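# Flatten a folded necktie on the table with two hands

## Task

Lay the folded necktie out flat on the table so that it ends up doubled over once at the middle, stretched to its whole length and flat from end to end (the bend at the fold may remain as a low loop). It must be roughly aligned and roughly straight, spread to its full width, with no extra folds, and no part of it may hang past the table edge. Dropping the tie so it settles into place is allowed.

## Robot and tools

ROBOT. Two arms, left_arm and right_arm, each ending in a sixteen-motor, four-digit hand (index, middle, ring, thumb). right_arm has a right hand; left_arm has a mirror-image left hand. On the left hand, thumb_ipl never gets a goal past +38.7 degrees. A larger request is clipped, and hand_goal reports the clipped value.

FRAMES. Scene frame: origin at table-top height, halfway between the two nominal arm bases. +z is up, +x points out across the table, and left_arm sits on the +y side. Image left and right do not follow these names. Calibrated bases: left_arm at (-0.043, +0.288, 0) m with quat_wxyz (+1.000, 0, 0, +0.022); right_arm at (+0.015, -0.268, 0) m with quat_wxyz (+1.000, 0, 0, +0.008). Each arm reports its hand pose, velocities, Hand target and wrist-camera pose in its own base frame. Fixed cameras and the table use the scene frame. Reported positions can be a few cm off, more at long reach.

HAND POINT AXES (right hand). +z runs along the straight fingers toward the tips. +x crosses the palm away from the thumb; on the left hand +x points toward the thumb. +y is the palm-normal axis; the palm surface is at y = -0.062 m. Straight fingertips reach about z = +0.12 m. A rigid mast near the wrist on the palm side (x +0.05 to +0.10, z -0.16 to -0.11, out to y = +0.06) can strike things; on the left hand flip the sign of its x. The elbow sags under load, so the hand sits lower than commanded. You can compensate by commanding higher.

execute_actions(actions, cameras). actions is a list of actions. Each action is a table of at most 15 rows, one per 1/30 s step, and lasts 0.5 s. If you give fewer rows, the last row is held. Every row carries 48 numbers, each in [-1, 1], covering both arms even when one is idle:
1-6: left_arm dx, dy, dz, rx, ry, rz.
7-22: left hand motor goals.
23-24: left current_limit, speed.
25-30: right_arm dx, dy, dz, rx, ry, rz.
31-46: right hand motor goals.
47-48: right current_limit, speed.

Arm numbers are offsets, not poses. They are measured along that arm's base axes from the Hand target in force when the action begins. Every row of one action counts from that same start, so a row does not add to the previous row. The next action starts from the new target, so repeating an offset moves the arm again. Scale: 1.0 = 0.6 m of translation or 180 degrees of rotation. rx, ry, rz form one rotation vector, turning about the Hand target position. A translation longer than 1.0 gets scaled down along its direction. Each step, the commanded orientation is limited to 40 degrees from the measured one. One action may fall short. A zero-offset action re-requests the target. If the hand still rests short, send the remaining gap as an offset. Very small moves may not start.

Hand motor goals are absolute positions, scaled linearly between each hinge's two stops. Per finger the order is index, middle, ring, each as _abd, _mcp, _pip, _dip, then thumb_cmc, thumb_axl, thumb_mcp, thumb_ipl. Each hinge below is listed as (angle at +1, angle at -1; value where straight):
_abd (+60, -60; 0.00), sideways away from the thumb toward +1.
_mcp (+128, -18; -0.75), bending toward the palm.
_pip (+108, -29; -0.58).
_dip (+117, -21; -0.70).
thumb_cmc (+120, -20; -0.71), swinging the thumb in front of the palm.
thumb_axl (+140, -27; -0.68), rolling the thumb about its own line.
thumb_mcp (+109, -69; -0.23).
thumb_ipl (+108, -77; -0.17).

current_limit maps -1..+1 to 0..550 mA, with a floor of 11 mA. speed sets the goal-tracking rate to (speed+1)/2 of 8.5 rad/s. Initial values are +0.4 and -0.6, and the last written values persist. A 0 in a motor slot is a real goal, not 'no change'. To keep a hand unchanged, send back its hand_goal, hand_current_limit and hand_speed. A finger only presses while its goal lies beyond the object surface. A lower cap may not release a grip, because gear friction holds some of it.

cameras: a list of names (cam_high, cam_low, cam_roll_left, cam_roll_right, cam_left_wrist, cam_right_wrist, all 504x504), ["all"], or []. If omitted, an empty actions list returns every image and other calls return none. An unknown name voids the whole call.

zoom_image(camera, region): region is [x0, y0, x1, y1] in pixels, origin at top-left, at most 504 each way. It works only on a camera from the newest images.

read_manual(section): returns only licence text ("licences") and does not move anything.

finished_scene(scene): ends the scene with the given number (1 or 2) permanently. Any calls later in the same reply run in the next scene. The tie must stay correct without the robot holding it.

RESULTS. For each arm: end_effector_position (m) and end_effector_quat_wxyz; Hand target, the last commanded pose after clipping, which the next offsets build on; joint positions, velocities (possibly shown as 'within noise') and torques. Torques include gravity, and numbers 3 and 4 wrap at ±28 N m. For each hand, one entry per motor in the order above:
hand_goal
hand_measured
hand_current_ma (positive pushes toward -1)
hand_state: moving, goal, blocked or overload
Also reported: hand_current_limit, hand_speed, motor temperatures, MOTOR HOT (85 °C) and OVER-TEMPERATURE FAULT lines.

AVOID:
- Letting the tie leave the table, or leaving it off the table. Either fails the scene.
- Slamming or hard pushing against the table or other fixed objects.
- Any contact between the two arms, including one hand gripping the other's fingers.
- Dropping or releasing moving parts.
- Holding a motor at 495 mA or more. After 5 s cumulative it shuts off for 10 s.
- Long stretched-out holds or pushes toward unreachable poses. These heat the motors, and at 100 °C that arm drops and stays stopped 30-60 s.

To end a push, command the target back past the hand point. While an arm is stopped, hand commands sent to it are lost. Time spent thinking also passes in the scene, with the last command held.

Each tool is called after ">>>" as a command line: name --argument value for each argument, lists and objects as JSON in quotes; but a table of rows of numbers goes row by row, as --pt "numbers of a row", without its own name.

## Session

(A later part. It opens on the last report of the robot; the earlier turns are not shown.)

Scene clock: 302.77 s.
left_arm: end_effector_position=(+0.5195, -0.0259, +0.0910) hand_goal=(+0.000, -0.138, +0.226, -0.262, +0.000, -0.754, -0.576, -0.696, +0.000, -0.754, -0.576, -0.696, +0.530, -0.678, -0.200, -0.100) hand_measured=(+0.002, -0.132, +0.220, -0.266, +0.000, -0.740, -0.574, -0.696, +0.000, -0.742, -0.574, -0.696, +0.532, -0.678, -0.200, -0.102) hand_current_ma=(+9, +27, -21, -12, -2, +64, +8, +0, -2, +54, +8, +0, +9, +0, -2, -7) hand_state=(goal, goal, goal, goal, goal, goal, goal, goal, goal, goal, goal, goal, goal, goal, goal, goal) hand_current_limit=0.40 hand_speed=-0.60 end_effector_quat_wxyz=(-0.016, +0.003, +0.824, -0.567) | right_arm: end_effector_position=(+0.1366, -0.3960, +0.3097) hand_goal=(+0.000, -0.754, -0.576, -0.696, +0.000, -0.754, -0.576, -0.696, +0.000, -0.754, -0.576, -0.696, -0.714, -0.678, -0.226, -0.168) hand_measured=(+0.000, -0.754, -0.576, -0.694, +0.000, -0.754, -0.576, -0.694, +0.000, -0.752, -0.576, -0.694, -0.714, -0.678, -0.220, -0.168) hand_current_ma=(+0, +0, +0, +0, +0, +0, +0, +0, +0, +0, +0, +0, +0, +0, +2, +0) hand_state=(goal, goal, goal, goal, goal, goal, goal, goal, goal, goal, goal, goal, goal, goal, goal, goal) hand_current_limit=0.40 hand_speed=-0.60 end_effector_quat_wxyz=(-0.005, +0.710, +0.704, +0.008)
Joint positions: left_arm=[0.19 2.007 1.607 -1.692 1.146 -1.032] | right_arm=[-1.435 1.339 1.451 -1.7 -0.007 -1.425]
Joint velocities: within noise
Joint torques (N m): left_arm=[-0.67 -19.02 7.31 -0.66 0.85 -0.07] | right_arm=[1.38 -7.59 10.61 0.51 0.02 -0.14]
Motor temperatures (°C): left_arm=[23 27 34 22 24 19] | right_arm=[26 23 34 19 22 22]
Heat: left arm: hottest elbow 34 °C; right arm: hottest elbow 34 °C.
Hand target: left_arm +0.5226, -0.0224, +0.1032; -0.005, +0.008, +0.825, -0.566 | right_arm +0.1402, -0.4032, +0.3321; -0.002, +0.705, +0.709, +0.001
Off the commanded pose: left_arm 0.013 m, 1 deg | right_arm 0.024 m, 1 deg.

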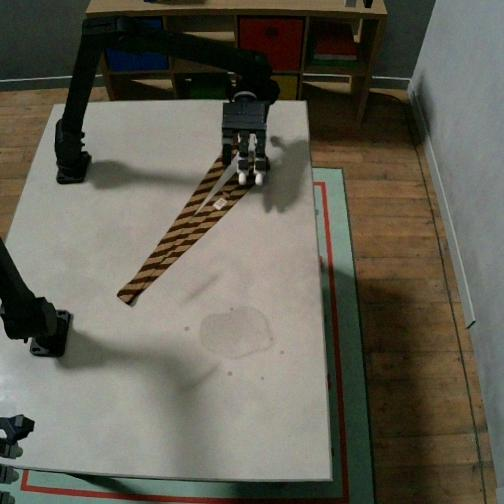

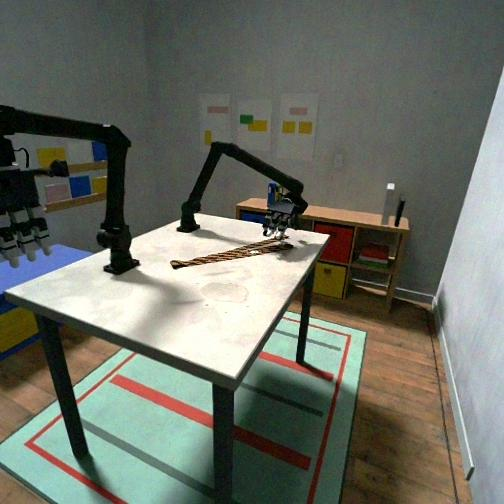

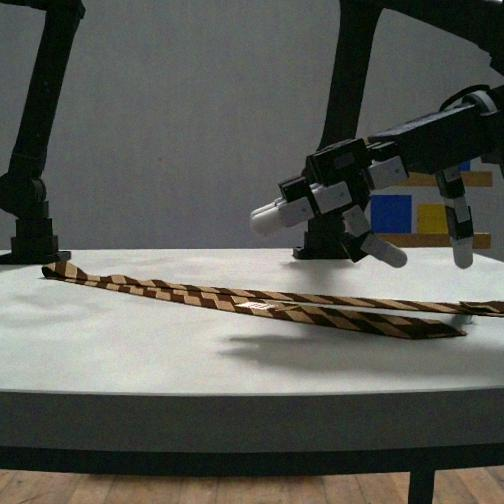

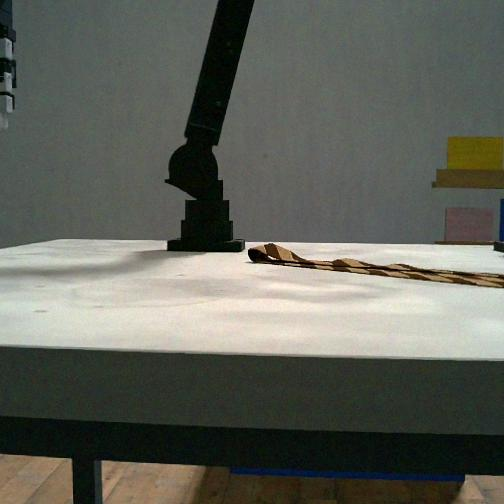

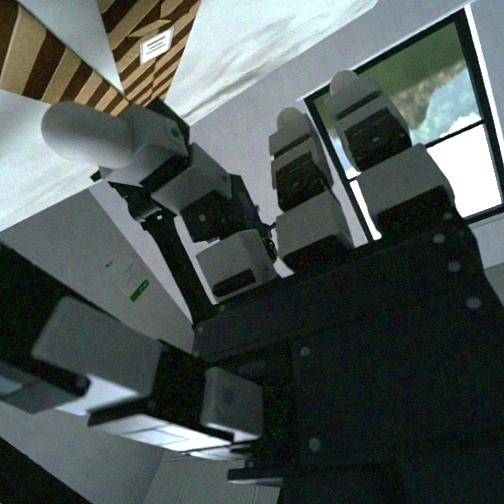

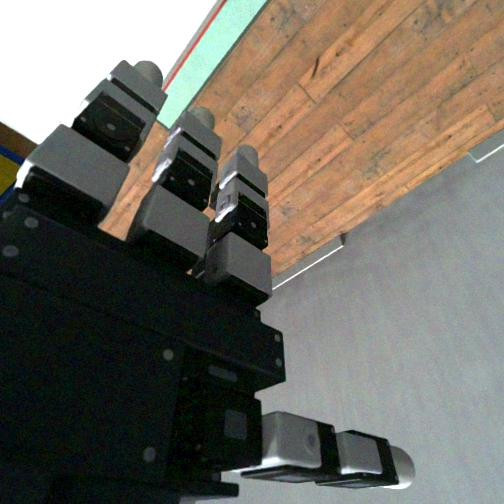

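>>> execute_actions --actions '[[[0,0,-0.072,0,0,0,0,-0.137,0.226,-0.261,0,-0.754,-0.576,-0.696,0,-0.754,-0.576,-0.696,0.53,-0.678,-0.2,-0.1,0.4,-0.6,0,0,0,0,0,0,0,-0.754,-0.576,-0.696,0,-0.754,-0.576,-0.696,0,-0.754,-0.576,-0.696,-0.714,-0.678,-0.226,-0.168,0.4,-0.6]]]' --cameras '["cam_roll_left","cam_left_wrist","cam_high"]'

>>> zoom_image --camera "cam_roll_left" --region '[224, 160, 504, 380]'

Scene clock: 304.07 s.
left_arm: end_effector_position=(+0.5175, -0.0264, +0.0554) hand_goal=(+0.000, -0.138, +0.226, -0.262, +0.000, -0.754, -0.576, -0.696, +0.000, -0.754, -0.576, -0.696, +0.530, -0.678, -0.200, -0.100) hand_measured=(+0.002, -0.132, +0.220, -0.266, +0.000, -0.740, -0.574, -0.696, +0.000, -0.742, -0.574, -0.696, +0.532, -0.678, -0.200, -0.102) hand_current_ma=(+8, +25, -20, -11, -2, +64, +8, +0, -2, +53, +8, +0, +7, +0, -2, -7) hand_state=(goal, goal, goal, goal, goal, goal, goal, goal, goal, goal, goal, goal, goal, goal, goal, goal) hand_current_limit=0.40 hand_speed=-0.60 end_effector_quat_wxyz=(-0.017, +0.002, +0.824, -0.567) | right_arm: end_effector_position=(+0.1366, -0.3960, +0.3097) hand_goal=(+0.000, -0.754, -0.576, -0.696, +0.000, -0.754, -0.576, -0.696, +0.000, -0.754, -0.576, -0.696, -0.714, -0.678, -0.226, -0.168) hand_measured=(+0.000, -0.754, -0.576, -0.694, +0.000, -0.754, -0.576, -0.694, +0.000, -0.752, -0.576, -0.694, -0.714, -0.678, -0.220, -0.168) hand_current_ma=(+0, +0, +0, +0, +0, +0, +0, +0, +0, +0, +0, +0, +0, +0, +2, +0) hand_state=(goal, goal, goal, goal, goal, goal, goal, goal, goal, goal, goal, goal, goal, goal, goal, goal) hand_current_limit=0.40 hand_speed=-0.60 end_effector_quat_wxyz=(-0.005, +0.710, +0.704, +0.008)
Joint positions: left_arm=[0.19 2.045 1.565 -1.617 1.146 -1.031] | right_arm=[-1.435 1.339 1.451 -1.7 -0.007 -1.425]
Joint torques (N m): left_arm=[-0.73 -17.79 6.9 -0.34 0.82 0] | right_arm=[2.08 -7.77 10.74 0.38 0.03 -0.16]
Heat: left arm: hottest elbow 33 °C; right arm: hottest elbow 34 °C.
Hand target: left_arm +0.5226, -0.0224, +0.0601; -0.005, +0.008, +0.825, -0.566 | right_arm +0.1402, -0.4032, +0.3321; -0.002, +0.705, +0.709, +0.001
Off the commanded pose: left_arm 0.008 m, 2 deg | right_arm 0.024 m, 1 deg.
joint sent to its limit (right arm) — joint 4 (wrist pitch), lower limit. The joint targets still meet the commanded pose.
Images, in order (width x height): cam_high 504x504, cam_roll_left 504x504, cam_left_wrist 504x504.

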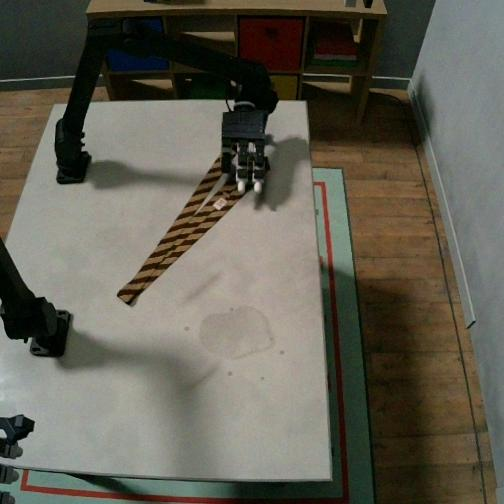

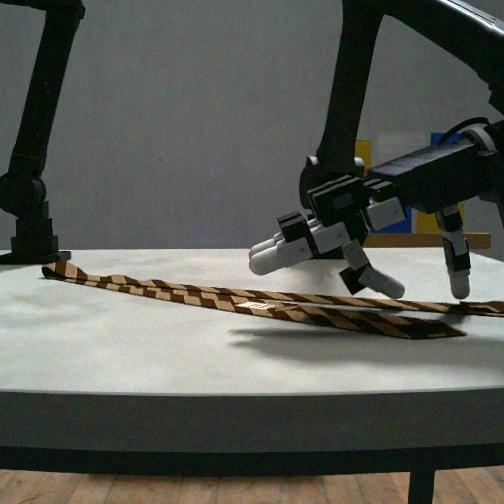

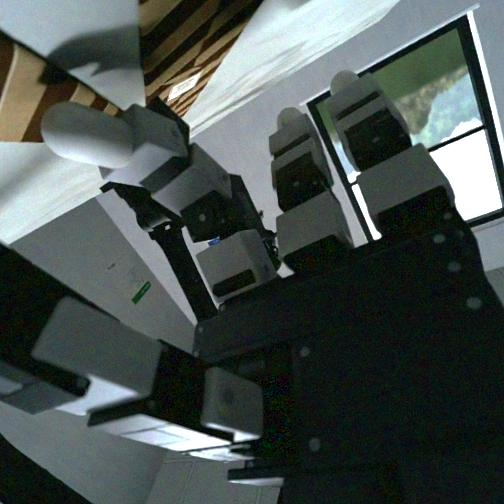

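Scaled by 1.800 from the camera's 504x504 image, which has a finer 720x720 frame.

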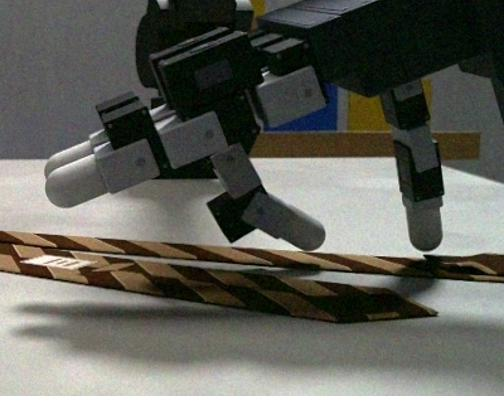

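>>> execute_actions --actions '[[[-0.02,0,-0.01,0,0,0,0,-0.137,0.226,-0.261,0,-0.754,-0.576,-0.696,0,-0.754,-0.576,-0.696,0.53,-0.678,-0.2,-0.1,0.4,-0.6,0,0,0,0,0,0,0,-0.754,-0.576,-0.696,0,-0.754,-0.576,-0.696,0,-0.754,-0.576,-0.696,-0.714,-0.678,-0.226,-0.168,0.4,-0.6]]]' --cameras '["cam_roll_left","cam_left_wrist","cam_high"]'

>>> zoom_image --camera "cam_left_wrist" --region '[0, 0, 200, 200]'

>>> zoom_image --camera "cam_high" --region '[190, 110, 290, 210]'

Scene clock: 305.23 s.
left_arm: end_effector_position=(+0.5062, -0.0283, +0.0479) hand_goal=(+0.000, -0.138, +0.226, -0.262, +0.000, -0.754, -0.576, -0.696, +0.000, -0.754, -0.576, -0.696, +0.530, -0.678, -0.200, -0.100) hand_measured=(+0.002, -0.132, +0.220, -0.266, +0.000, -0.740, -0.574, -0.696, +0.000, -0.742, -0.574, -0.696, +0.532, -0.678, -0.206, -0.102) hand_current_ma=(+8, +25, -19, -11, -2, +64, +8, +0, -2, +53, +8, +0, +10, +0, -26, -10) hand_state=(goal, goal, goal, goal, goal, goal, goal, goal, goal, goal, goal, goal, goal, goal, goal, goal) hand_current_limit=0.40 hand_speed=-0.60 end_effector_quat_wxyz=(-0.021, +0.001, +0.823, -0.567) | right_arm: end_effector_position=(+0.1366, -0.3960, +0.3097) hand_goal=(+0.000, -0.754, -0.576, -0.696, +0.000, -0.754, -0.576, -0.696, +0.000, -0.754, -0.576, -0.696, -0.714, -0.678, -0.226, -0.168) hand_measured=(+0.000, -0.754, -0.576, -0.694, +0.000, -0.754, -0.576, -0.694, +0.000, -0.752, -0.576, -0.694, -0.714, -0.678, -0.220, -0.168) hand_current_ma=(+0, +0, +0, +0, +0, +0, +0, +0, +0, +0, +0, +0, +0, +0, +2, +0) hand_state=(goal, goal, goal, goal, goal, goal, goal, goal, goal, goal, goal, goal, goal, goal, goal, goal) hand_current_limit=0.40 hand_speed=-0.60 end_effector_quat_wxyz=(-0.005, +0.710, +0.704, +0.008)
Joint positions: left_arm=[0.19 2.034 1.521 -1.595 1.144 -1.027] | right_arm=[-1.435 1.339 1.451 -1.7 -0.007 -1.425]
Joint torques (N m): left_arm=[-0.44 -18.14 6.31 -0.24 0.82 0.04] | right_arm=[1.67 -7.41 10.5 0.38 0.07 -0.14]
Heat: left arm: hottest elbow 33 °C; right arm: hottest elbow 34 °C.
Hand target: left_arm +0.5107, -0.0223, +0.0541; -0.005, +0.008, +0.825, -0.566 | right_arm +0.1402, -0.4032, +0.3321; -0.002, +0.705, +0.709, +0.001
Off the commanded pose: left_arm 0.010 m, 2 deg | right_arm 0.024 m, 1 deg.
joint sent to its limit (right arm) — joint 4 (wrist pitch), lower limit. The joint targets still meet the commanded pose.
Images, in order (width x height): cam_high 504x504, cam_roll_left 504x504, cam_left_wrist 504x504.

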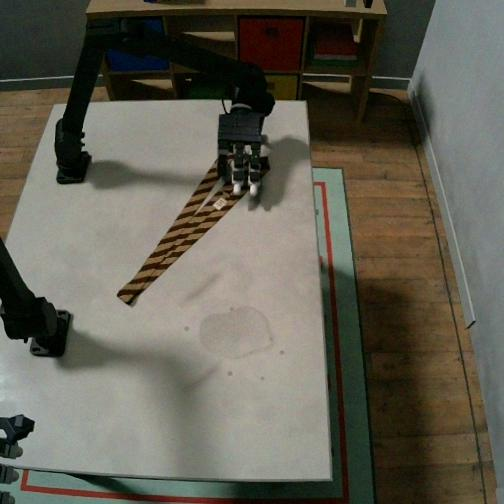

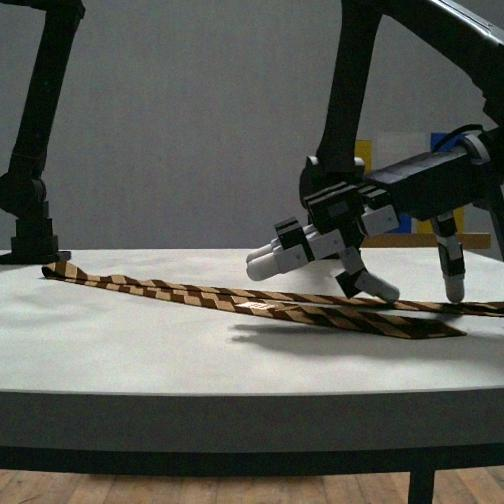

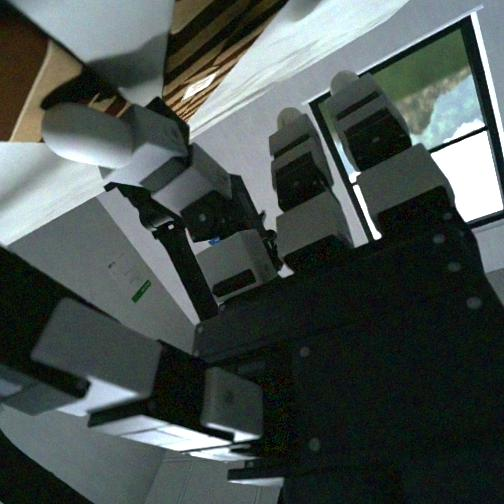

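Scaled by 2.520 from the camera's 504x504 image, which has a finer 720x720 frame.

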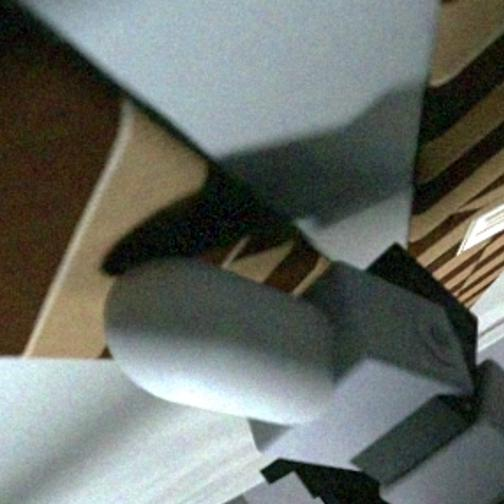

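Scaled by 5.040 from the camera's 504x504 image, which has a finer 720x720 frame.

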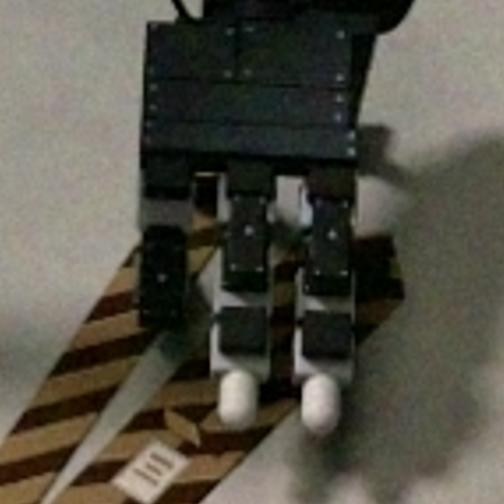

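>>> execute_actions --actions '[[[0,0,-0.007,0,0,0,0,0,0.12,-0.3,0,-0.754,-0.576,-0.696,0,-0.754,-0.576,-0.696,0.53,-0.678,0.05,0.05,0.4,-0.6,0,0,0,0,0,0,0,-0.754,-0.576,-0.696,0,-0.754,-0.576,-0.696,0,-0.754,-0.576,-0.696,-0.714,-0.678,-0.226,-0.168,0.4,-0.6]],[[0,0,-0.012,0,0,0,0,0.25,-0.06,-0.38,0,-0.754,-0.576,-0.696,0,-0.754,-0.576,-0.696,0.53,-0.678,0.1,0.1,0.4,-0.6,0,0,0,0,0,0,0,-0.754,-0.576,-0.696,0,-0.754,-0.576,-0.696,0,-0.754,-0.576,-0.696,-0.714,-0.678,-0.226,-0.168,0.4,-0.6]]]' --cameras '["cam_roll_left","cam_left_wrist"]'

>>> zoom_image --camera "cam_roll_left" --region '[284, 180, 504, 360]'

Scene clock: 306.87 s.
left_arm: end_effector_position=(+0.5089, -0.0284, +0.0541) hand_goal=(+0.000, +0.250, -0.060, -0.380, +0.000, -0.754, -0.576, -0.696, +0.000, -0.754, -0.576, -0.696, +0.530, -0.678, +0.100, +0.100) hand_measured=(-0.002, +0.090, -0.044, -0.350, +0.000, -0.740, -0.574, -0.696, +0.000, -0.742, -0.574, -0.696, +0.522, -0.680, -0.004, +0.056) hand_current_ma=(-5, -385, +67, +128, -2, +64, +8, +0, -2, +53, +8, +0, -30, -12, -385, -270) hand_state=(goal, blocked, goal, blocked, goal, goal, goal, goal, goal, goal, goal, goal, goal, goal, blocked, blocked) hand_current_limit=0.40 hand_speed=-0.60 end_effector_quat_wxyz=(-0.012, +0.001, +0.822, -0.569) | right_arm: end_effector_position=(+0.1366, -0.3960, +0.3097) hand_goal=(+0.000, -0.754, -0.576, -0.696, +0.000, -0.754, -0.576, -0.696, +0.000, -0.754, -0.576, -0.696, -0.714, -0.678, -0.226, -0.168) hand_measured=(+0.000, -0.754, -0.576, -0.694, +0.000, -0.754, -0.576, -0.694, +0.000, -0.752, -0.576, -0.694, -0.714, -0.678, -0.220, -0.168) hand_current_ma=(+0, +0, +0, +0, +0, +0, +0, +0, +0, +0, +0, +0, +0, +0, +2, +0) hand_state=(goal, goal, goal, goal, goal, goal, goal, goal, goal, goal, goal, goal, goal, goal, goal, goal) hand_current_limit=0.40 hand_speed=-0.60 end_effector_quat_wxyz=(-0.005, +0.710, +0.704, +0.008)
Joint positions: left_arm=[0.192 2.021 1.52 -1.586 1.154 -1.036] | right_arm=[-1.435 1.339 1.451 -1.7 -0.007 -1.425]
Joint torques (N m): left_arm=[-0.44 -15.91 5.67 0.27 0.5 0.12] | right_arm=[1.73 -7.41 10.63 0.47 0.02 -0.19]
Heat: left arm: hottest elbow 33 °C; right arm: hottest elbow 34 °C.
Hand target: left_arm +0.5106, -0.0223, +0.0427; -0.005, +0.008, +0.825, -0.566 | right_arm +0.1402, -0.4032, +0.3321; -0.002, +0.705, +0.709, +0.001
Off the commanded pose: left_arm 0.013 m, 1 deg | right_arm 0.024 m, 1 deg.
joint sent to its limit (right arm) — joint 4 (wrist pitch), lower limit. The joint targets still meet the commanded pose.
Images, in order (width x height): cam_roll_left 504x504, cam_left_wrist 504x504.

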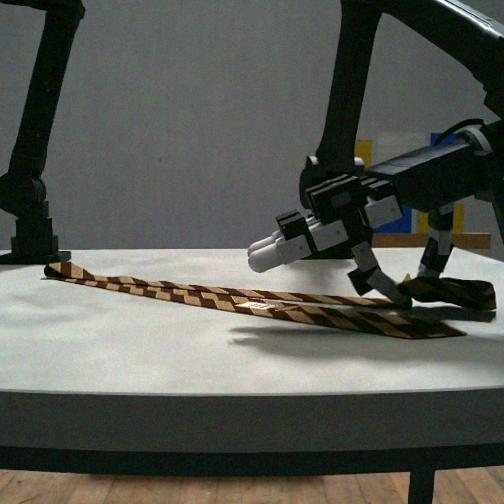

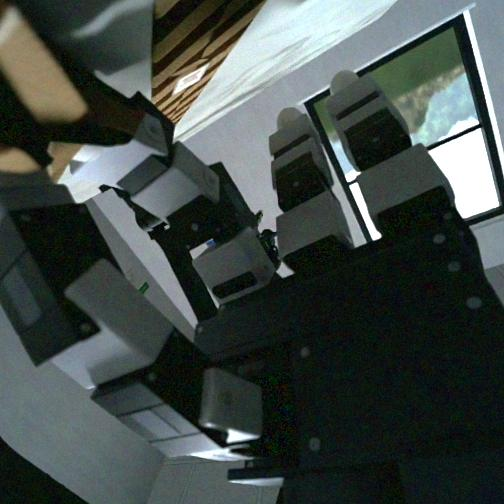

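Scaled by 2.291 from the camera's 504x504 image, which has a finer 720x720 frame.

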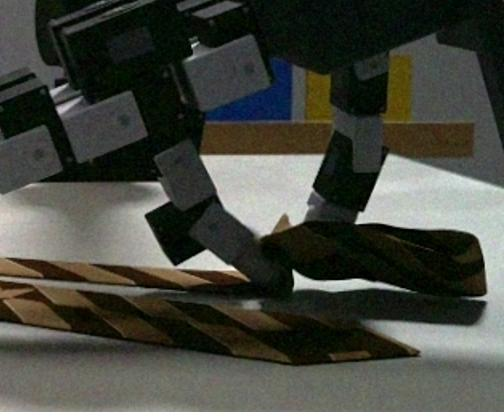

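>>> execute_actions --actions '[[[0,0,0,0,0,0,0,0.45,-0.05,-0.35,0,-0.754,-0.576,-0.696,0,-0.754,-0.576,-0.696,0.53,-0.678,0.1,0.1,0.5,-0.6,0,0,0,0,0,0,0,-0.754,-0.576,-0.696,0,-0.754,-0.576,-0.696,0,-0.754,-0.576,-0.696,-0.714,-0.678,-0.226,-0.168,0.4,-0.6]],[[0,0,0.08,0,0,0,0,0.45,-0.05,-0.35,0,-0.754,-0.576,-0.696,0,-0.754,-0.576,-0.696,0.53,-0.678,0.1,0.1,0.5,-0.6,0,0,0,0,0,0,0,-0.754,-0.576,-0.696,0,-0.754,-0.576,-0.696,0,-0.754,-0.576,-0.696,-0.714,-0.678,-0.226,-0.168,0.4,-0.6]],[[0,0,0.08,0,0,0,0,0.45,-0.05,-0.35,0,-0.754,-0.576,-0.696,0,-0.754,-0.576,-0.696,0.53,-0.678,0.1,0.1,0.5,-0.6,0,0,0,0,0,0,0,-0.754,-0.576,-0.696,0,-0.754,-0.576,-0.696,0,-0.754,-0.576,-0.696,-0.714,-0.678,-0.226,-0.168,0.4,-0.6]]]' --cameras '["cam_roll_left","cam_left_wrist","cam_high","cam_low"]'

>>> zoom_image --camera "cam_roll_left" --region '[284, 180, 504, 360]'

Scene clock: 309.40 s.
left_arm: end_effector_position=(+0.5018, -0.0278, +0.1280) hand_goal=(+0.000, +0.450, -0.050, -0.350, +0.000, -0.754, -0.576, -0.696, +0.000, -0.754, -0.576, -0.696, +0.530, -0.678, +0.100, +0.100) hand_measured=(+0.002, +0.090, -0.074, -0.356, +0.000, -0.740, -0.574, -0.696, +0.000, -0.742, -0.574, -0.696, +0.524, -0.680, +0.008, +0.066) hand_current_ma=(+9, -413, -102, -20, -1, +65, +8, +0, -1, +53, +8, +0, -26, -12, -413, -205) hand_state=(goal, blocked, blocked, goal, goal, goal, goal, goal, goal, goal, goal, goal, goal, goal, blocked, blocked) hand_current_limit=0.50 hand_speed=-0.60 end_effector_quat_wxyz=(-0.002, +0.003, +0.828, -0.560) | right_arm: end_effector_position=(+0.1366, -0.3960, +0.3097) hand_goal=(+0.000, -0.754, -0.576, -0.696, +0.000, -0.754, -0.576, -0.696, +0.000, -0.754, -0.576, -0.696, -0.714, -0.678, -0.226, -0.168) hand_measured=(+0.000, -0.754, -0.576, -0.694, +0.000, -0.754, -0.576, -0.694, +0.000, -0.752, -0.576, -0.694, -0.714, -0.678, -0.220, -0.168) hand_current_ma=(+0, +0, +0, +0, +0, +0, +0, +0, +0, +0, +0, +0, +0, +0, +2, +0) hand_state=(goal, goal, goal, goal, goal, goal, goal, goal, goal, goal, goal, goal, goal, goal, goal, goal) hand_current_limit=0.40 hand_speed=-0.60 end_effector_quat_wxyz=(-0.005, +0.710, +0.704, +0.008)
Joint positions: left_arm=[0.192 1.9 1.555 -1.685 1.143 -1.074] | right_arm=[-1.435 1.339 1.451 -1.7 -0.007 -1.425]
Joint torques (N m): left_arm=[-0.56 -15.91 9.59 -0.77 0.85 -0.18] | right_arm=[1.32 -7.36 10.55 0.39 0.04 -0.23]
Heat: left arm: hottest elbow 33 °C; right arm: hottest elbow 34 °C.
Hand target: left_arm +0.5107, -0.0223, +0.1388; -0.005, +0.008, +0.825, -0.566 | right_arm +0.1402, -0.4032, +0.3321; -0.002, +0.705, +0.709, +0.001
Off the commanded pose: left_arm 0.015 m, 1 deg | right_arm 0.024 m, 1 deg.
joint sent to its limit (left arm) — joint 4 (wrist pitch), lower limit. The joint targets still meet the commanded pose.
joint sent to its limit (right arm) — joint 4 (wrist pitch), lower limit. The joint targets still meet the commanded pose.
Images, in order (width x height): cam_high 504x504, cam_low 504x504, cam_roll_left 504x504, cam_left_wrist 504x504.

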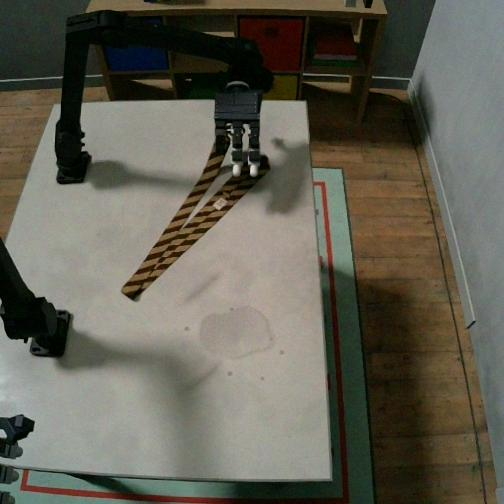

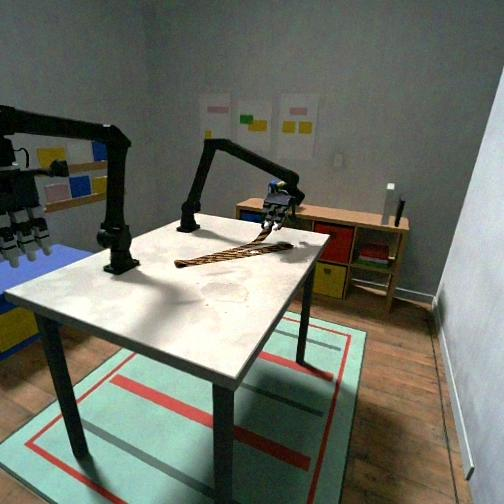

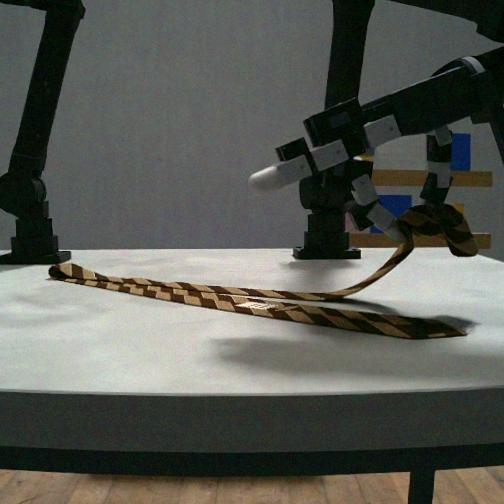

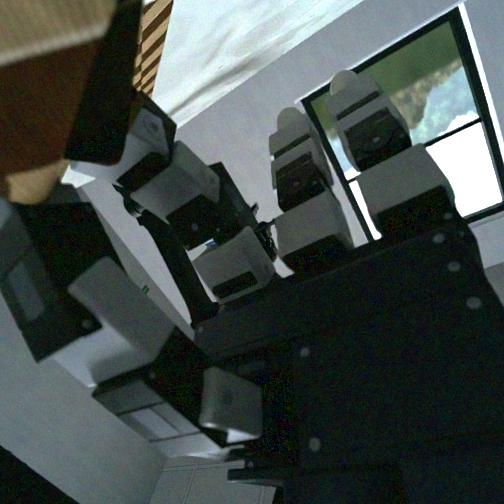

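Scaled by 2.291 from the camera's 504x504 image, which has a finer 720x720 frame.

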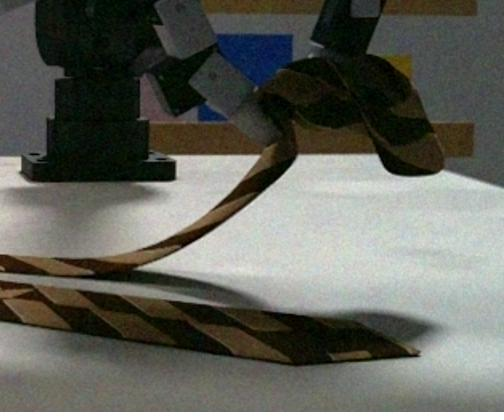

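>>> execute_actions --actions '[[[0,0,0.1,0,0,0,0,0.45,-0.05,-0.35,0,-0.754,-0.576,-0.696,0,-0.754,-0.576,-0.696,0.53,-0.678,0.1,0.1,0.5,-0.6,0,0,0,0,0,0,0,-0.754,-0.576,-0.696,0,-0.754,-0.576,-0.696,0,-0.754,-0.576,-0.696,-0.714,-0.678,-0.226,-0.168,0.4,-0.6]],[[0,0,0.06,0,0,0,0,0.45,-0.05,-0.35,0,-0.754,-0.576,-0.696,0,-0.754,-0.576,-0.696,0.53,-0.678,0.1,0.1,0.5,-0.6,0,0,0,0,0,0,0,-0.754,-0.576,-0.696,0,-0.754,-0.576,-0.696,0,-0.754,-0.576,-0.696,-0.714,-0.678,-0.226,-0.168,0.4,-0.6]]]' --cameras '["cam_roll_left","cam_high","cam_low"]'

>>> zoom_image --camera "cam_roll_left" --region '[284, 130, 504, 350]'

>>> zoom_image --camera "cam_low" --region '[240, 160, 340, 260]'

Scene clock: 311.17 s.
left_arm: end_effector_position=(+0.5011, -0.0270, +0.2124) hand_goal=(+0.000, +0.450, -0.050, -0.350, +0.000, -0.754, -0.576, -0.696, +0.000, -0.754, -0.576, -0.696, +0.530, -0.678, +0.100, +0.100) hand_measured=(+0.002, +0.090, -0.074, -0.356, +0.000, -0.740, -0.574, -0.696, +0.000, -0.742, -0.574, -0.696, +0.524, -0.680, +0.008, +0.066) hand_current_ma=(+9, -413, -106, -22, -1, +65, +8, +0, -1, +53, +8, +0, -23, -12, -412, -205) hand_state=(goal, blocked, blocked, goal, goal, goal, goal, goal, goal, goal, goal, goal, goal, goal, blocked, blocked) hand_current_limit=0.50 hand_speed=-0.60 end_effector_quat_wxyz=(+0.022, -0.028, +0.836, -0.547) | right_arm: end_effector_position=(+0.1366, -0.3960, +0.3097) hand_goal=(+0.000, -0.754, -0.576, -0.696, +0.000, -0.754, -0.576, -0.696, +0.000, -0.754, -0.576, -0.696, -0.714, -0.678, -0.226, -0.168) hand_measured=(+0.000, -0.754, -0.576, -0.694, +0.000, -0.754, -0.576, -0.694, +0.000, -0.752, -0.576, -0.694, -0.714, -0.678, -0.220, -0.168) hand_current_ma=(+0, +0, +0, +0, +0, +0, +0, +0, +0, +0, +0, +0, +0, +0, +2, +0) hand_state=(goal, goal, goal, goal, goal, goal, goal, goal, goal, goal, goal, goal, goal, goal, goal, goal) hand_current_limit=0.40 hand_speed=-0.60 end_effector_quat_wxyz=(-0.005, +0.710, +0.704, +0.008)
Joint positions: left_arm=[0.192 1.774 1.626 -1.686 1.143 -1.275] | right_arm=[-1.435 1.339 1.451 -1.7 -0.007 -1.425]
Joint torques (N m): left_arm=[-0.85 -16.73 11.29 -0.49 0.96 -0.15] | right_arm=[1.61 -8.23 10.48 0.55 0.04 -0.16]
Heat: left arm: hottest elbow 33 °C; right arm: hottest elbow 35 °C.
Hand target: left_arm +0.5107, -0.0223, +0.2348; -0.005, +0.008, +0.825, -0.566 | right_arm +0.1402, -0.4032, +0.3321; -0.002, +0.705, +0.709, +0.001
Off the commanded pose: left_arm 0.025 m, 6 deg | right_arm 0.024 m, 1 deg.
joint sent to its limit (left arm) — joint 4 (wrist pitch), lower limit. The joint targets are off in orientation, not in position.
joint sent to its limit (right arm) — joint 4 (wrist pitch), lower limit. The joint targets still meet the commanded pose.
Images, in order (width x height): cam_high 504x504, cam_low 504x504, cam_roll_left 504x504.

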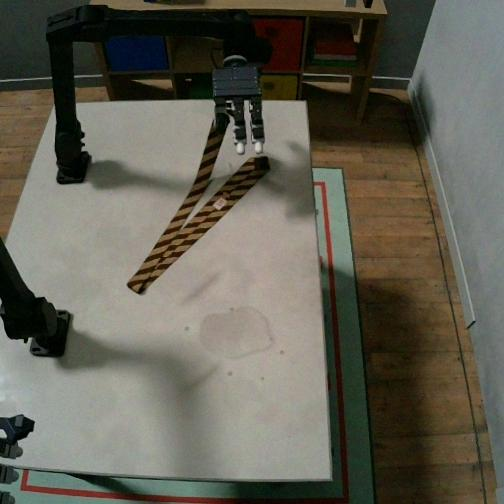

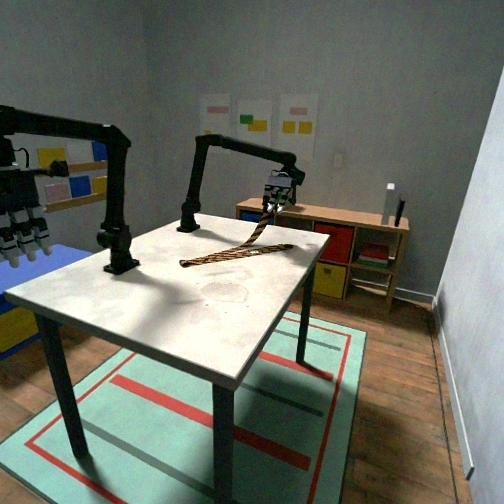

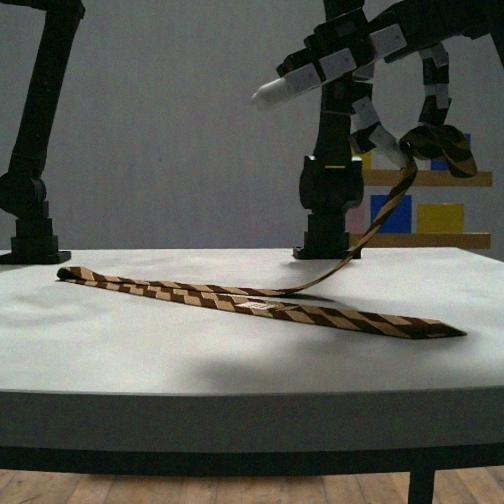

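Scaled by 2.291 from the camera's 504x504 image, which has a finer 720x720 frame.

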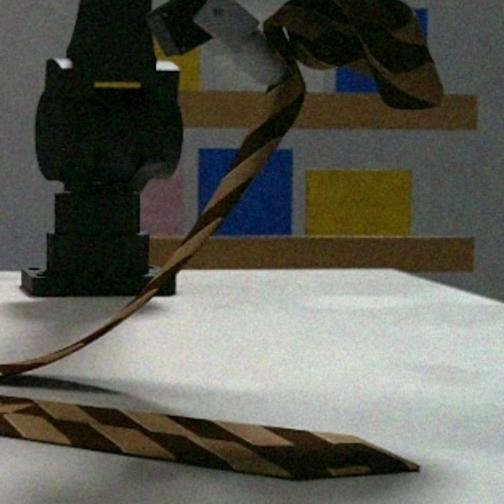

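Scaled by 5.040 from the camera's 504x504 image, which has a finer 720x720 frame.

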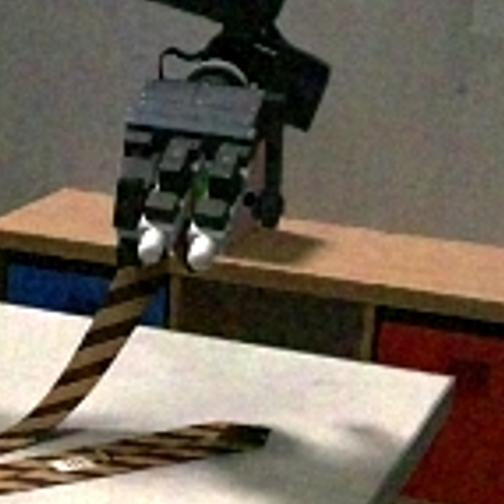

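>>> execute_actions --actions '[]' --cameras '["cam_left_wrist", "cam_roll_left"]'

>>> zoom_image --camera "cam_left_wrist" --region '[0, 0, 250, 250]'

>>> zoom_image --camera "cam_roll_left" --region '[384, 90, 504, 210]'

Scene clock: 311.50 s.
left_arm: end_effector_position=(+0.5011, -0.0270, +0.2124) hand_goal=(+0.000, +0.450, -0.050, -0.350, +0.000, -0.754, -0.576, -0.696, +0.000, -0.754, -0.576, -0.696, +0.530, -0.678, +0.100, +0.100) hand_measured=(+0.002, +0.090, -0.074, -0.356, +0.000, -0.740, -0.574, -0.696, +0.000, -0.742, -0.574, -0.696, +0.524, -0.680, +0.008, +0.066) hand_current_ma=(+9, -413, -106, -22, -1, +65, +8, +0, -1, +53, +8, +0, -23, -12, -412, -205) hand_state=(goal, blocked, blocked, goal, goal, goal, goal, goal, goal, goal, goal, goal, goal, goal, blocked, blocked) hand_current_limit=0.50 hand_speed=-0.60 end_effector_quat_wxyz=(+0.022, -0.028, +0.836, -0.547) | right_arm: end_effector_position=(+0.1366, -0.3960, +0.3097) hand_goal=(+0.000, -0.754, -0.576, -0.696, +0.000, -0.754, -0.576, -0.696, +0.000, -0.754, -0.576, -0.696, -0.714, -0.678, -0.226, -0.168) hand_measured=(+0.000, -0.754, -0.576, -0.694, +0.000, -0.754, -0.576, -0.694, +0.000, -0.752, -0.576, -0.694, -0.714, -0.678, -0.220, -0.168) hand_current_ma=(+0, +0, +0, +0, +0, +0, +0, +0, +0, +0, +0, +0, +0, +0, +2, +0) hand_state=(goal, goal, goal, goal, goal, goal, goal, goal, goal, goal, goal, goal, goal, goal, goal, goal) hand_current_limit=0.40 hand_speed=-0.60 end_effector_quat_wxyz=(-0.005, +0.710, +0.704, +0.008)
Joint positions: left_arm=[0.192 1.774 1.626 -1.686 1.143 -1.275] | right_arm=[-1.435 1.339 1.451 -1.7 -0.007 -1.425]
Joint velocities: within noise
Joint torques (N m): left_arm=[-0.73 -16.26 11.28 -0.49 0.96 -0.16] | right_arm=[1.55 -7.47 10.66 0.57 0 -0.16]
Motor temperatures (°C): left_arm=[23 27 33 22 24 19] | right_arm=[26 23 35 19 22 22]
Heat: left arm: hottest elbow 33 °C; right arm: hottest elbow 35 °C.
Hand target: left_arm +0.5107, -0.0223, +0.2348; -0.005, +0.008, +0.825, -0.566 | right_arm +0.1402, -0.4032, +0.3321; -0.002, +0.705, +0.709, +0.001
Off the commanded pose: left_arm 0.025 m, 6 deg | right_arm 0.024 m, 1 deg.
Images, in order (width x height): cam_roll_left 504x504, cam_left_wrist 504x504.

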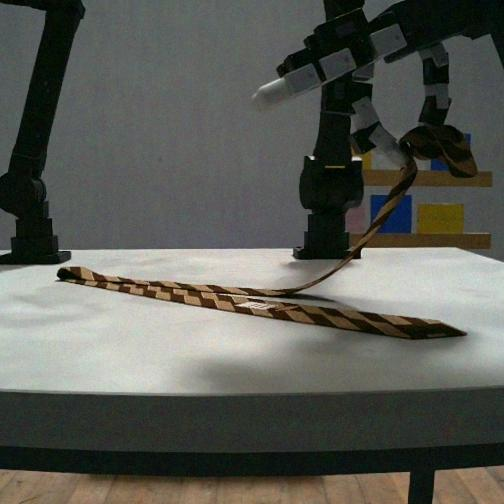

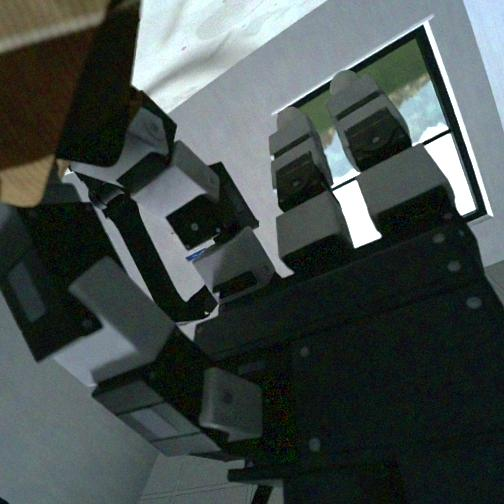

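Scaled by 2.016 from the camera's 504x504 image, which has a finer 720x720 frame.

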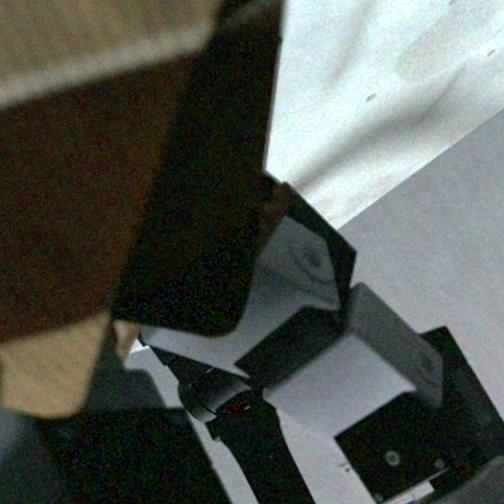

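Scaled by 4.200 from the camera's 504x504 image, which has a finer 720x720 frame.

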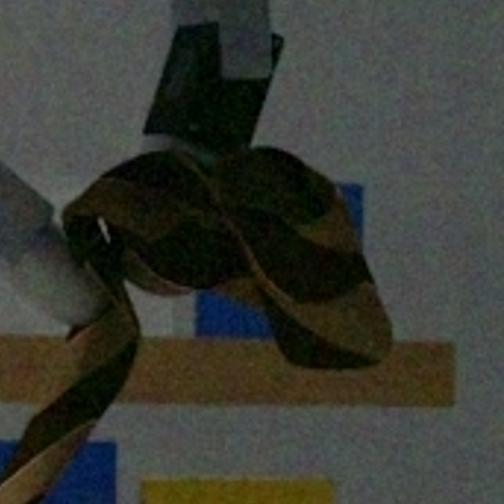

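>>> execute_actions --actions '[[[0.01,0.015,-0.1,0,0,0,0,0.45,-0.05,-0.35,0,-0.754,-0.576,-0.696,0,-0.754,-0.576,-0.696,0.53,-0.678,0.1,0.1,0.5,-0.6,0,0,0,0,0,0,0,-0.754,-0.576,-0.696,0,-0.754,-0.576,-0.696,0,-0.754,-0.576,-0.696,-0.714,-0.678,-0.226,-0.168,0.4,-0.6]],[[0.01,0.015,-0.1,0,0,0,0,0.45,-0.05,-0.35,0,-0.754,-0.576,-0.696,0,-0.754,-0.576,-0.696,0.53,-0.678,0.1,0.1,0.5,-0.6,0,0,0,0,0,0,0,-0.754,-0.576,-0.696,0,-0.754,-0.576,-0.696,0,-0.754,-0.576,-0.696,-0.714,-0.678,-0.226,-0.168,0.4,-0.6]],[[0.0,0.01,-0.1,0,0,0,0,0.45,-0.05,-0.35,0,-0.754,-0.576,-0.696,0,-0.754,-0.576,-0.696,0.53,-0.678,0.1,0.1,0.5,-0.6,0,0,0,0,0,0,0,-0.754,-0.576,-0.696,0,-0.754,-0.576,-0.696,0,-0.754,-0.576,-0.696,-0.714,-0.678,-0.226,-0.168,0.4,-0.6]]]' --cameras '["cam_roll_left","cam_high"]'

>>> zoom_image --camera "cam_roll_left" --region '[284, 180, 504, 350]'

Scene clock: 314.50 s.
left_arm: end_effector_position=(+0.5167, -0.0064, +0.0580) hand_goal=(+0.000, +0.450, -0.050, -0.350, +0.000, -0.754, -0.576, -0.696, +0.000, -0.754, -0.576, -0.696, +0.530, -0.678, +0.100, +0.100) hand_measured=(-0.006, +0.090, -0.072, -0.350, +0.000, -0.740, -0.574, -0.696, +0.000, -0.742, -0.574, -0.696, +0.524, -0.680, +0.010, +0.068) hand_current_ma=(-20, -413, -97, -1, -1, +65, +8, +0, -1, +53, +8, +0, -27, -12, -412, -187) hand_state=(goal, blocked, blocked, goal, goal, goal, goal, goal, goal, goal, goal, goal, goal, goal, blocked, blocked) hand_current_limit=0.50 hand_speed=-0.60 end_effector_quat_wxyz=(-0.021, -0.006, +0.823, -0.567) | right_arm: end_effector_position=(+0.1366, -0.3960, +0.3097) hand_goal=(+0.000, -0.754, -0.576, -0.696, +0.000, -0.754, -0.576, -0.696, +0.000, -0.754, -0.576, -0.696, -0.714, -0.678, -0.226, -0.168) hand_measured=(+0.000, -0.754, -0.576, -0.694, +0.000, -0.754, -0.576, -0.694, +0.000, -0.752, -0.576, -0.694, -0.714, -0.678, -0.220, -0.168) hand_current_ma=(+0, +0, +0, +0, +0, +0, +0, +0, +0, +0, +0, +0, +0, +0, +2, +0) hand_state=(goal, goal, goal, goal, goal, goal, goal, goal, goal, goal, goal, goal, goal, goal, goal, goal) hand_current_limit=0.40 hand_speed=-0.60 end_effector_quat_wxyz=(-0.005, +0.710, +0.704, +0.008)
Joint positions: left_arm=[0.226 2.065 1.597 -1.69 1.13 -0.982] | right_arm=[-1.435 1.339 1.451 -1.7 -0.007 -1.425]
Joint torques (N m): left_arm=[-0.26 -17.08 6.74 -0.38 0.57 0.29] | right_arm=[2.02 -7.53 10.51 0.62 0.01 -0.15]
Heat: left arm: hottest elbow 33 °C; right arm: hottest elbow 35 °C.
Hand target: left_arm +0.5226, +0.0017, +0.0546; -0.005, +0.008, +0.825, -0.566 | right_arm +0.1402, -0.4032, +0.3321; -0.002, +0.705, +0.709, +0.001
Off the commanded pose: left_arm 0.011 m, 3 deg | right_arm 0.024 m, 1 deg.
joint sent to its limit (right arm) — joint 4 (wrist pitch), lower limit. The joint targets still meet the commanded pose.
Images, in order (width x height): cam_high 504x504, cam_roll_left 504x504.

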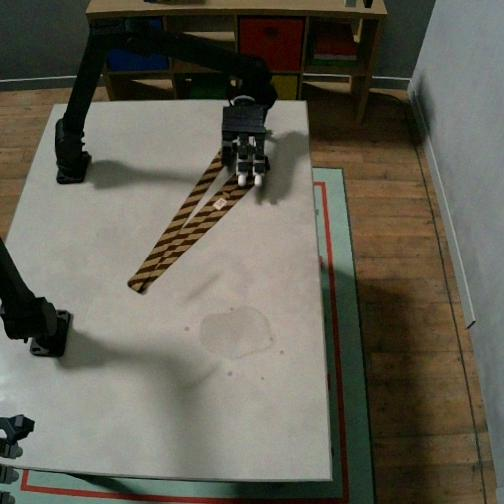

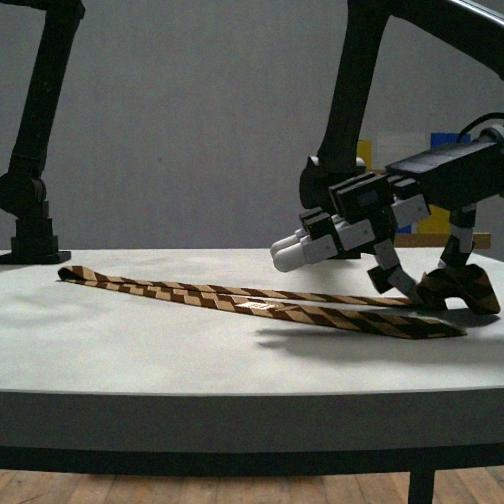

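Scaled by 2.291 from the camera's 504x504 image, which has a finer 720x720 frame.

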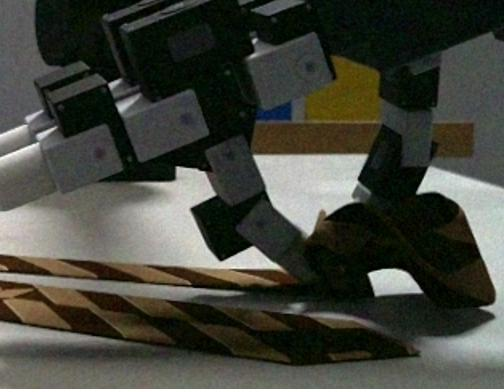

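>>> execute_actions --actions '[[[0,0,0,0,0,0,0,0.25,-0.06,-0.35,0,-0.754,-0.576,-0.696,0,-0.754,-0.576,-0.696,0.53,-0.678,-0.45,-0.3,0.4,-0.6,0,0,0,0,0,0,0,-0.754,-0.576,-0.696,0,-0.754,-0.576,-0.696,0,-0.754,-0.576,-0.696,-0.714,-0.678,-0.226,-0.168,0.4,-0.6]],[[0,0,0.02,0,0,0,0,0.1,0.05,-0.33,0,-0.754,-0.576,-0.696,0,-0.754,-0.576,-0.696,0.53,-0.678,-0.45,-0.3,0.4,-0.6,0,0,0,0,0,0,0,-0.754,-0.576,-0.696,0,-0.754,-0.576,-0.696,0,-0.754,-0.576,-0.696,-0.714,-0.678,-0.226,-0.168,0.4,-0.6]],[[0,0,0.08,0,0,0,0,-0.137,0.226,-0.261,0,-0.754,-0.576,-0.696,0,-0.754,-0.576,-0.696,0.53,-0.678,-0.45,-0.3,0.4,-0.6,0,0,0,0,0,0,0,-0.754,-0.576,-0.696,0,-0.754,-0.576,-0.696,0,-0.754,-0.576,-0.696,-0.714,-0.678,-0.226,-0.168,0.4,-0.6]],[[-0.035,-0.08,0.05,0,0,0,0,-0.137,0.226,-0.261,0,-0.754,-0.576,-0.696,0,-0.754,-0.576,-0.696,0.53,-0.678,-0.2,-0.1,0.4,-0.6,0,0,0,0,0,0,0,-0.754,-0.576,-0.696,0,-0.754,-0.576,-0.696,0,-0.754,-0.576,-0.696,-0.714,-0.678,-0.226,-0.168,0.4,-0.6]]]' --cameras '["cam_roll_left","cam_high","cam_left_wrist"]'

>>> zoom_image --camera "cam_roll_left" --region '[284, 180, 504, 350]'

>>> zoom_image --camera "cam_high" --region '[170, 90, 310, 230]'

Scene clock: 317.50 s.
left_arm: end_effector_position=(+0.5003, -0.0477, +0.1388) hand_goal=(+0.000, -0.138, +0.226, -0.262, +0.000, -0.754, -0.576, -0.696, +0.000, -0.754, -0.576, -0.696, +0.530, -0.678, -0.200, -0.100) hand_measured=(-0.002, -0.132, +0.220, -0.266, +0.000, -0.738, -0.574, -0.696, +0.000, -0.742, -0.574, -0.696, +0.530, -0.680, -0.200, -0.102) hand_current_ma=(-7, +27, -19, -12, -1, +67, +8, +0, -1, +54, +8, +0, +2, -9, -2, -7) hand_state=(goal, goal, goal, goal, goal, goal, goal, goal, goal, goal, goal, goal, goal, goal, goal, goal) hand_current_limit=0.40 hand_speed=-0.60 end_effector_quat_wxyz=(-0.008, +0.010, +0.824, -0.567) | right_arm: end_effector_position=(+0.1366, -0.3960, +0.3097) hand_goal=(+0.000, -0.754, -0.576, -0.696, +0.000, -0.754, -0.576, -0.696, +0.000, -0.754, -0.576, -0.696, -0.714, -0.678, -0.226, -0.168) hand_measured=(+0.000, -0.754, -0.576, -0.694, +0.000, -0.754, -0.576, -0.694, +0.000, -0.752, -0.576, -0.694, -0.714, -0.678, -0.220, -0.168) hand_current_ma=(+0, +0, +0, +0, +0, +0, +0, +0, +0, +0, +0, +0, +0, +0, +2, +0) hand_state=(goal, goal, goal, goal, goal, goal, goal, goal, goal, goal, goal, goal, goal, goal, goal, goal) hand_current_limit=0.40 hand_speed=-0.60 end_effector_quat_wxyz=(-0.005, +0.710, +0.704, +0.008)
Joint positions: left_arm=[0.158 1.885 1.557 -1.689 1.163 -1.092] | right_arm=[-1.435 1.339 1.451 -1.7 -0.007 -1.425]
Joint torques (N m): left_arm=[-0.91 -16.79 7.62 -0.44 0.84 -0.16] | right_arm=[1.2 -7.41 10.61 0.53 0.01 -0.15]
Heat: left arm: hottest elbow 33 °C; right arm: hottest elbow 35 °C.
Hand target: left_arm +0.5016, -0.0464, +0.1445; -0.005, +0.008, +0.825, -0.566 | right_arm +0.1402, -0.4032, +0.3321; -0.002, +0.705, +0.709, +0.001
Off the commanded pose: left_arm 0.006 m, 0 deg | right_arm 0.024 m, 1 deg.
joint sent to its limit (right arm) — joint 4 (wrist pitch), lower limit. The joint targets still meet the commanded pose.
Images, in order (width x height): cam_high 504x504, cam_roll_left 504x504, cam_left_wrist 504x504.

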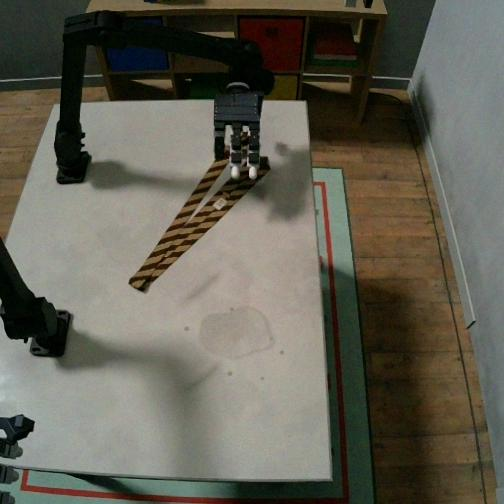

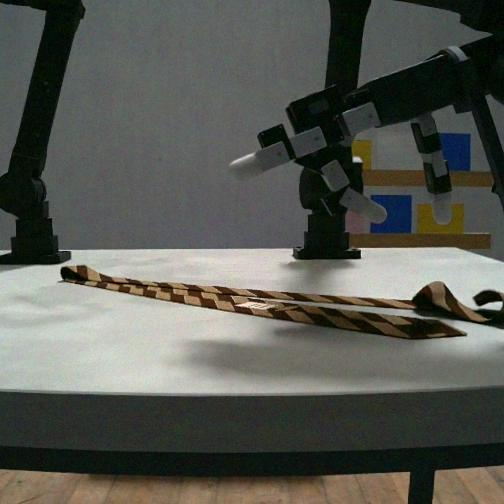

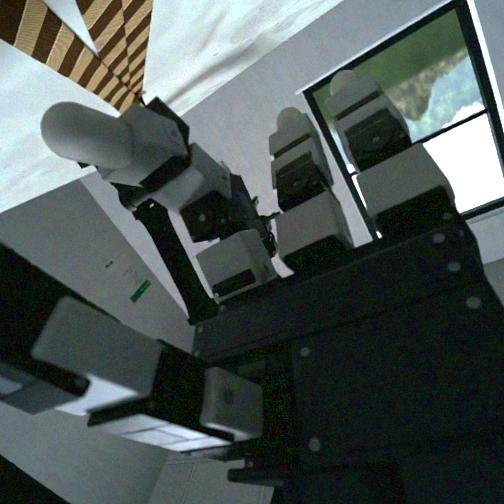

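Scaled by 2.291 from the camera's 504x504 image, which has a finer 720x720 frame.

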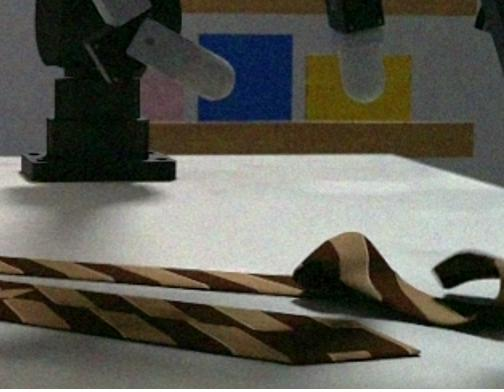

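Scaled by 3.600 from the camera's 504x504 image, which has a finer 720x720 frame.

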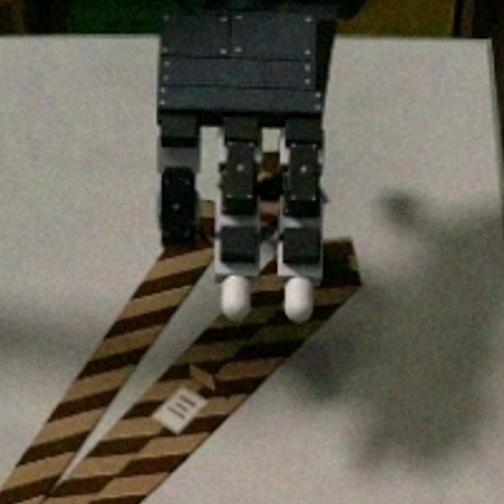

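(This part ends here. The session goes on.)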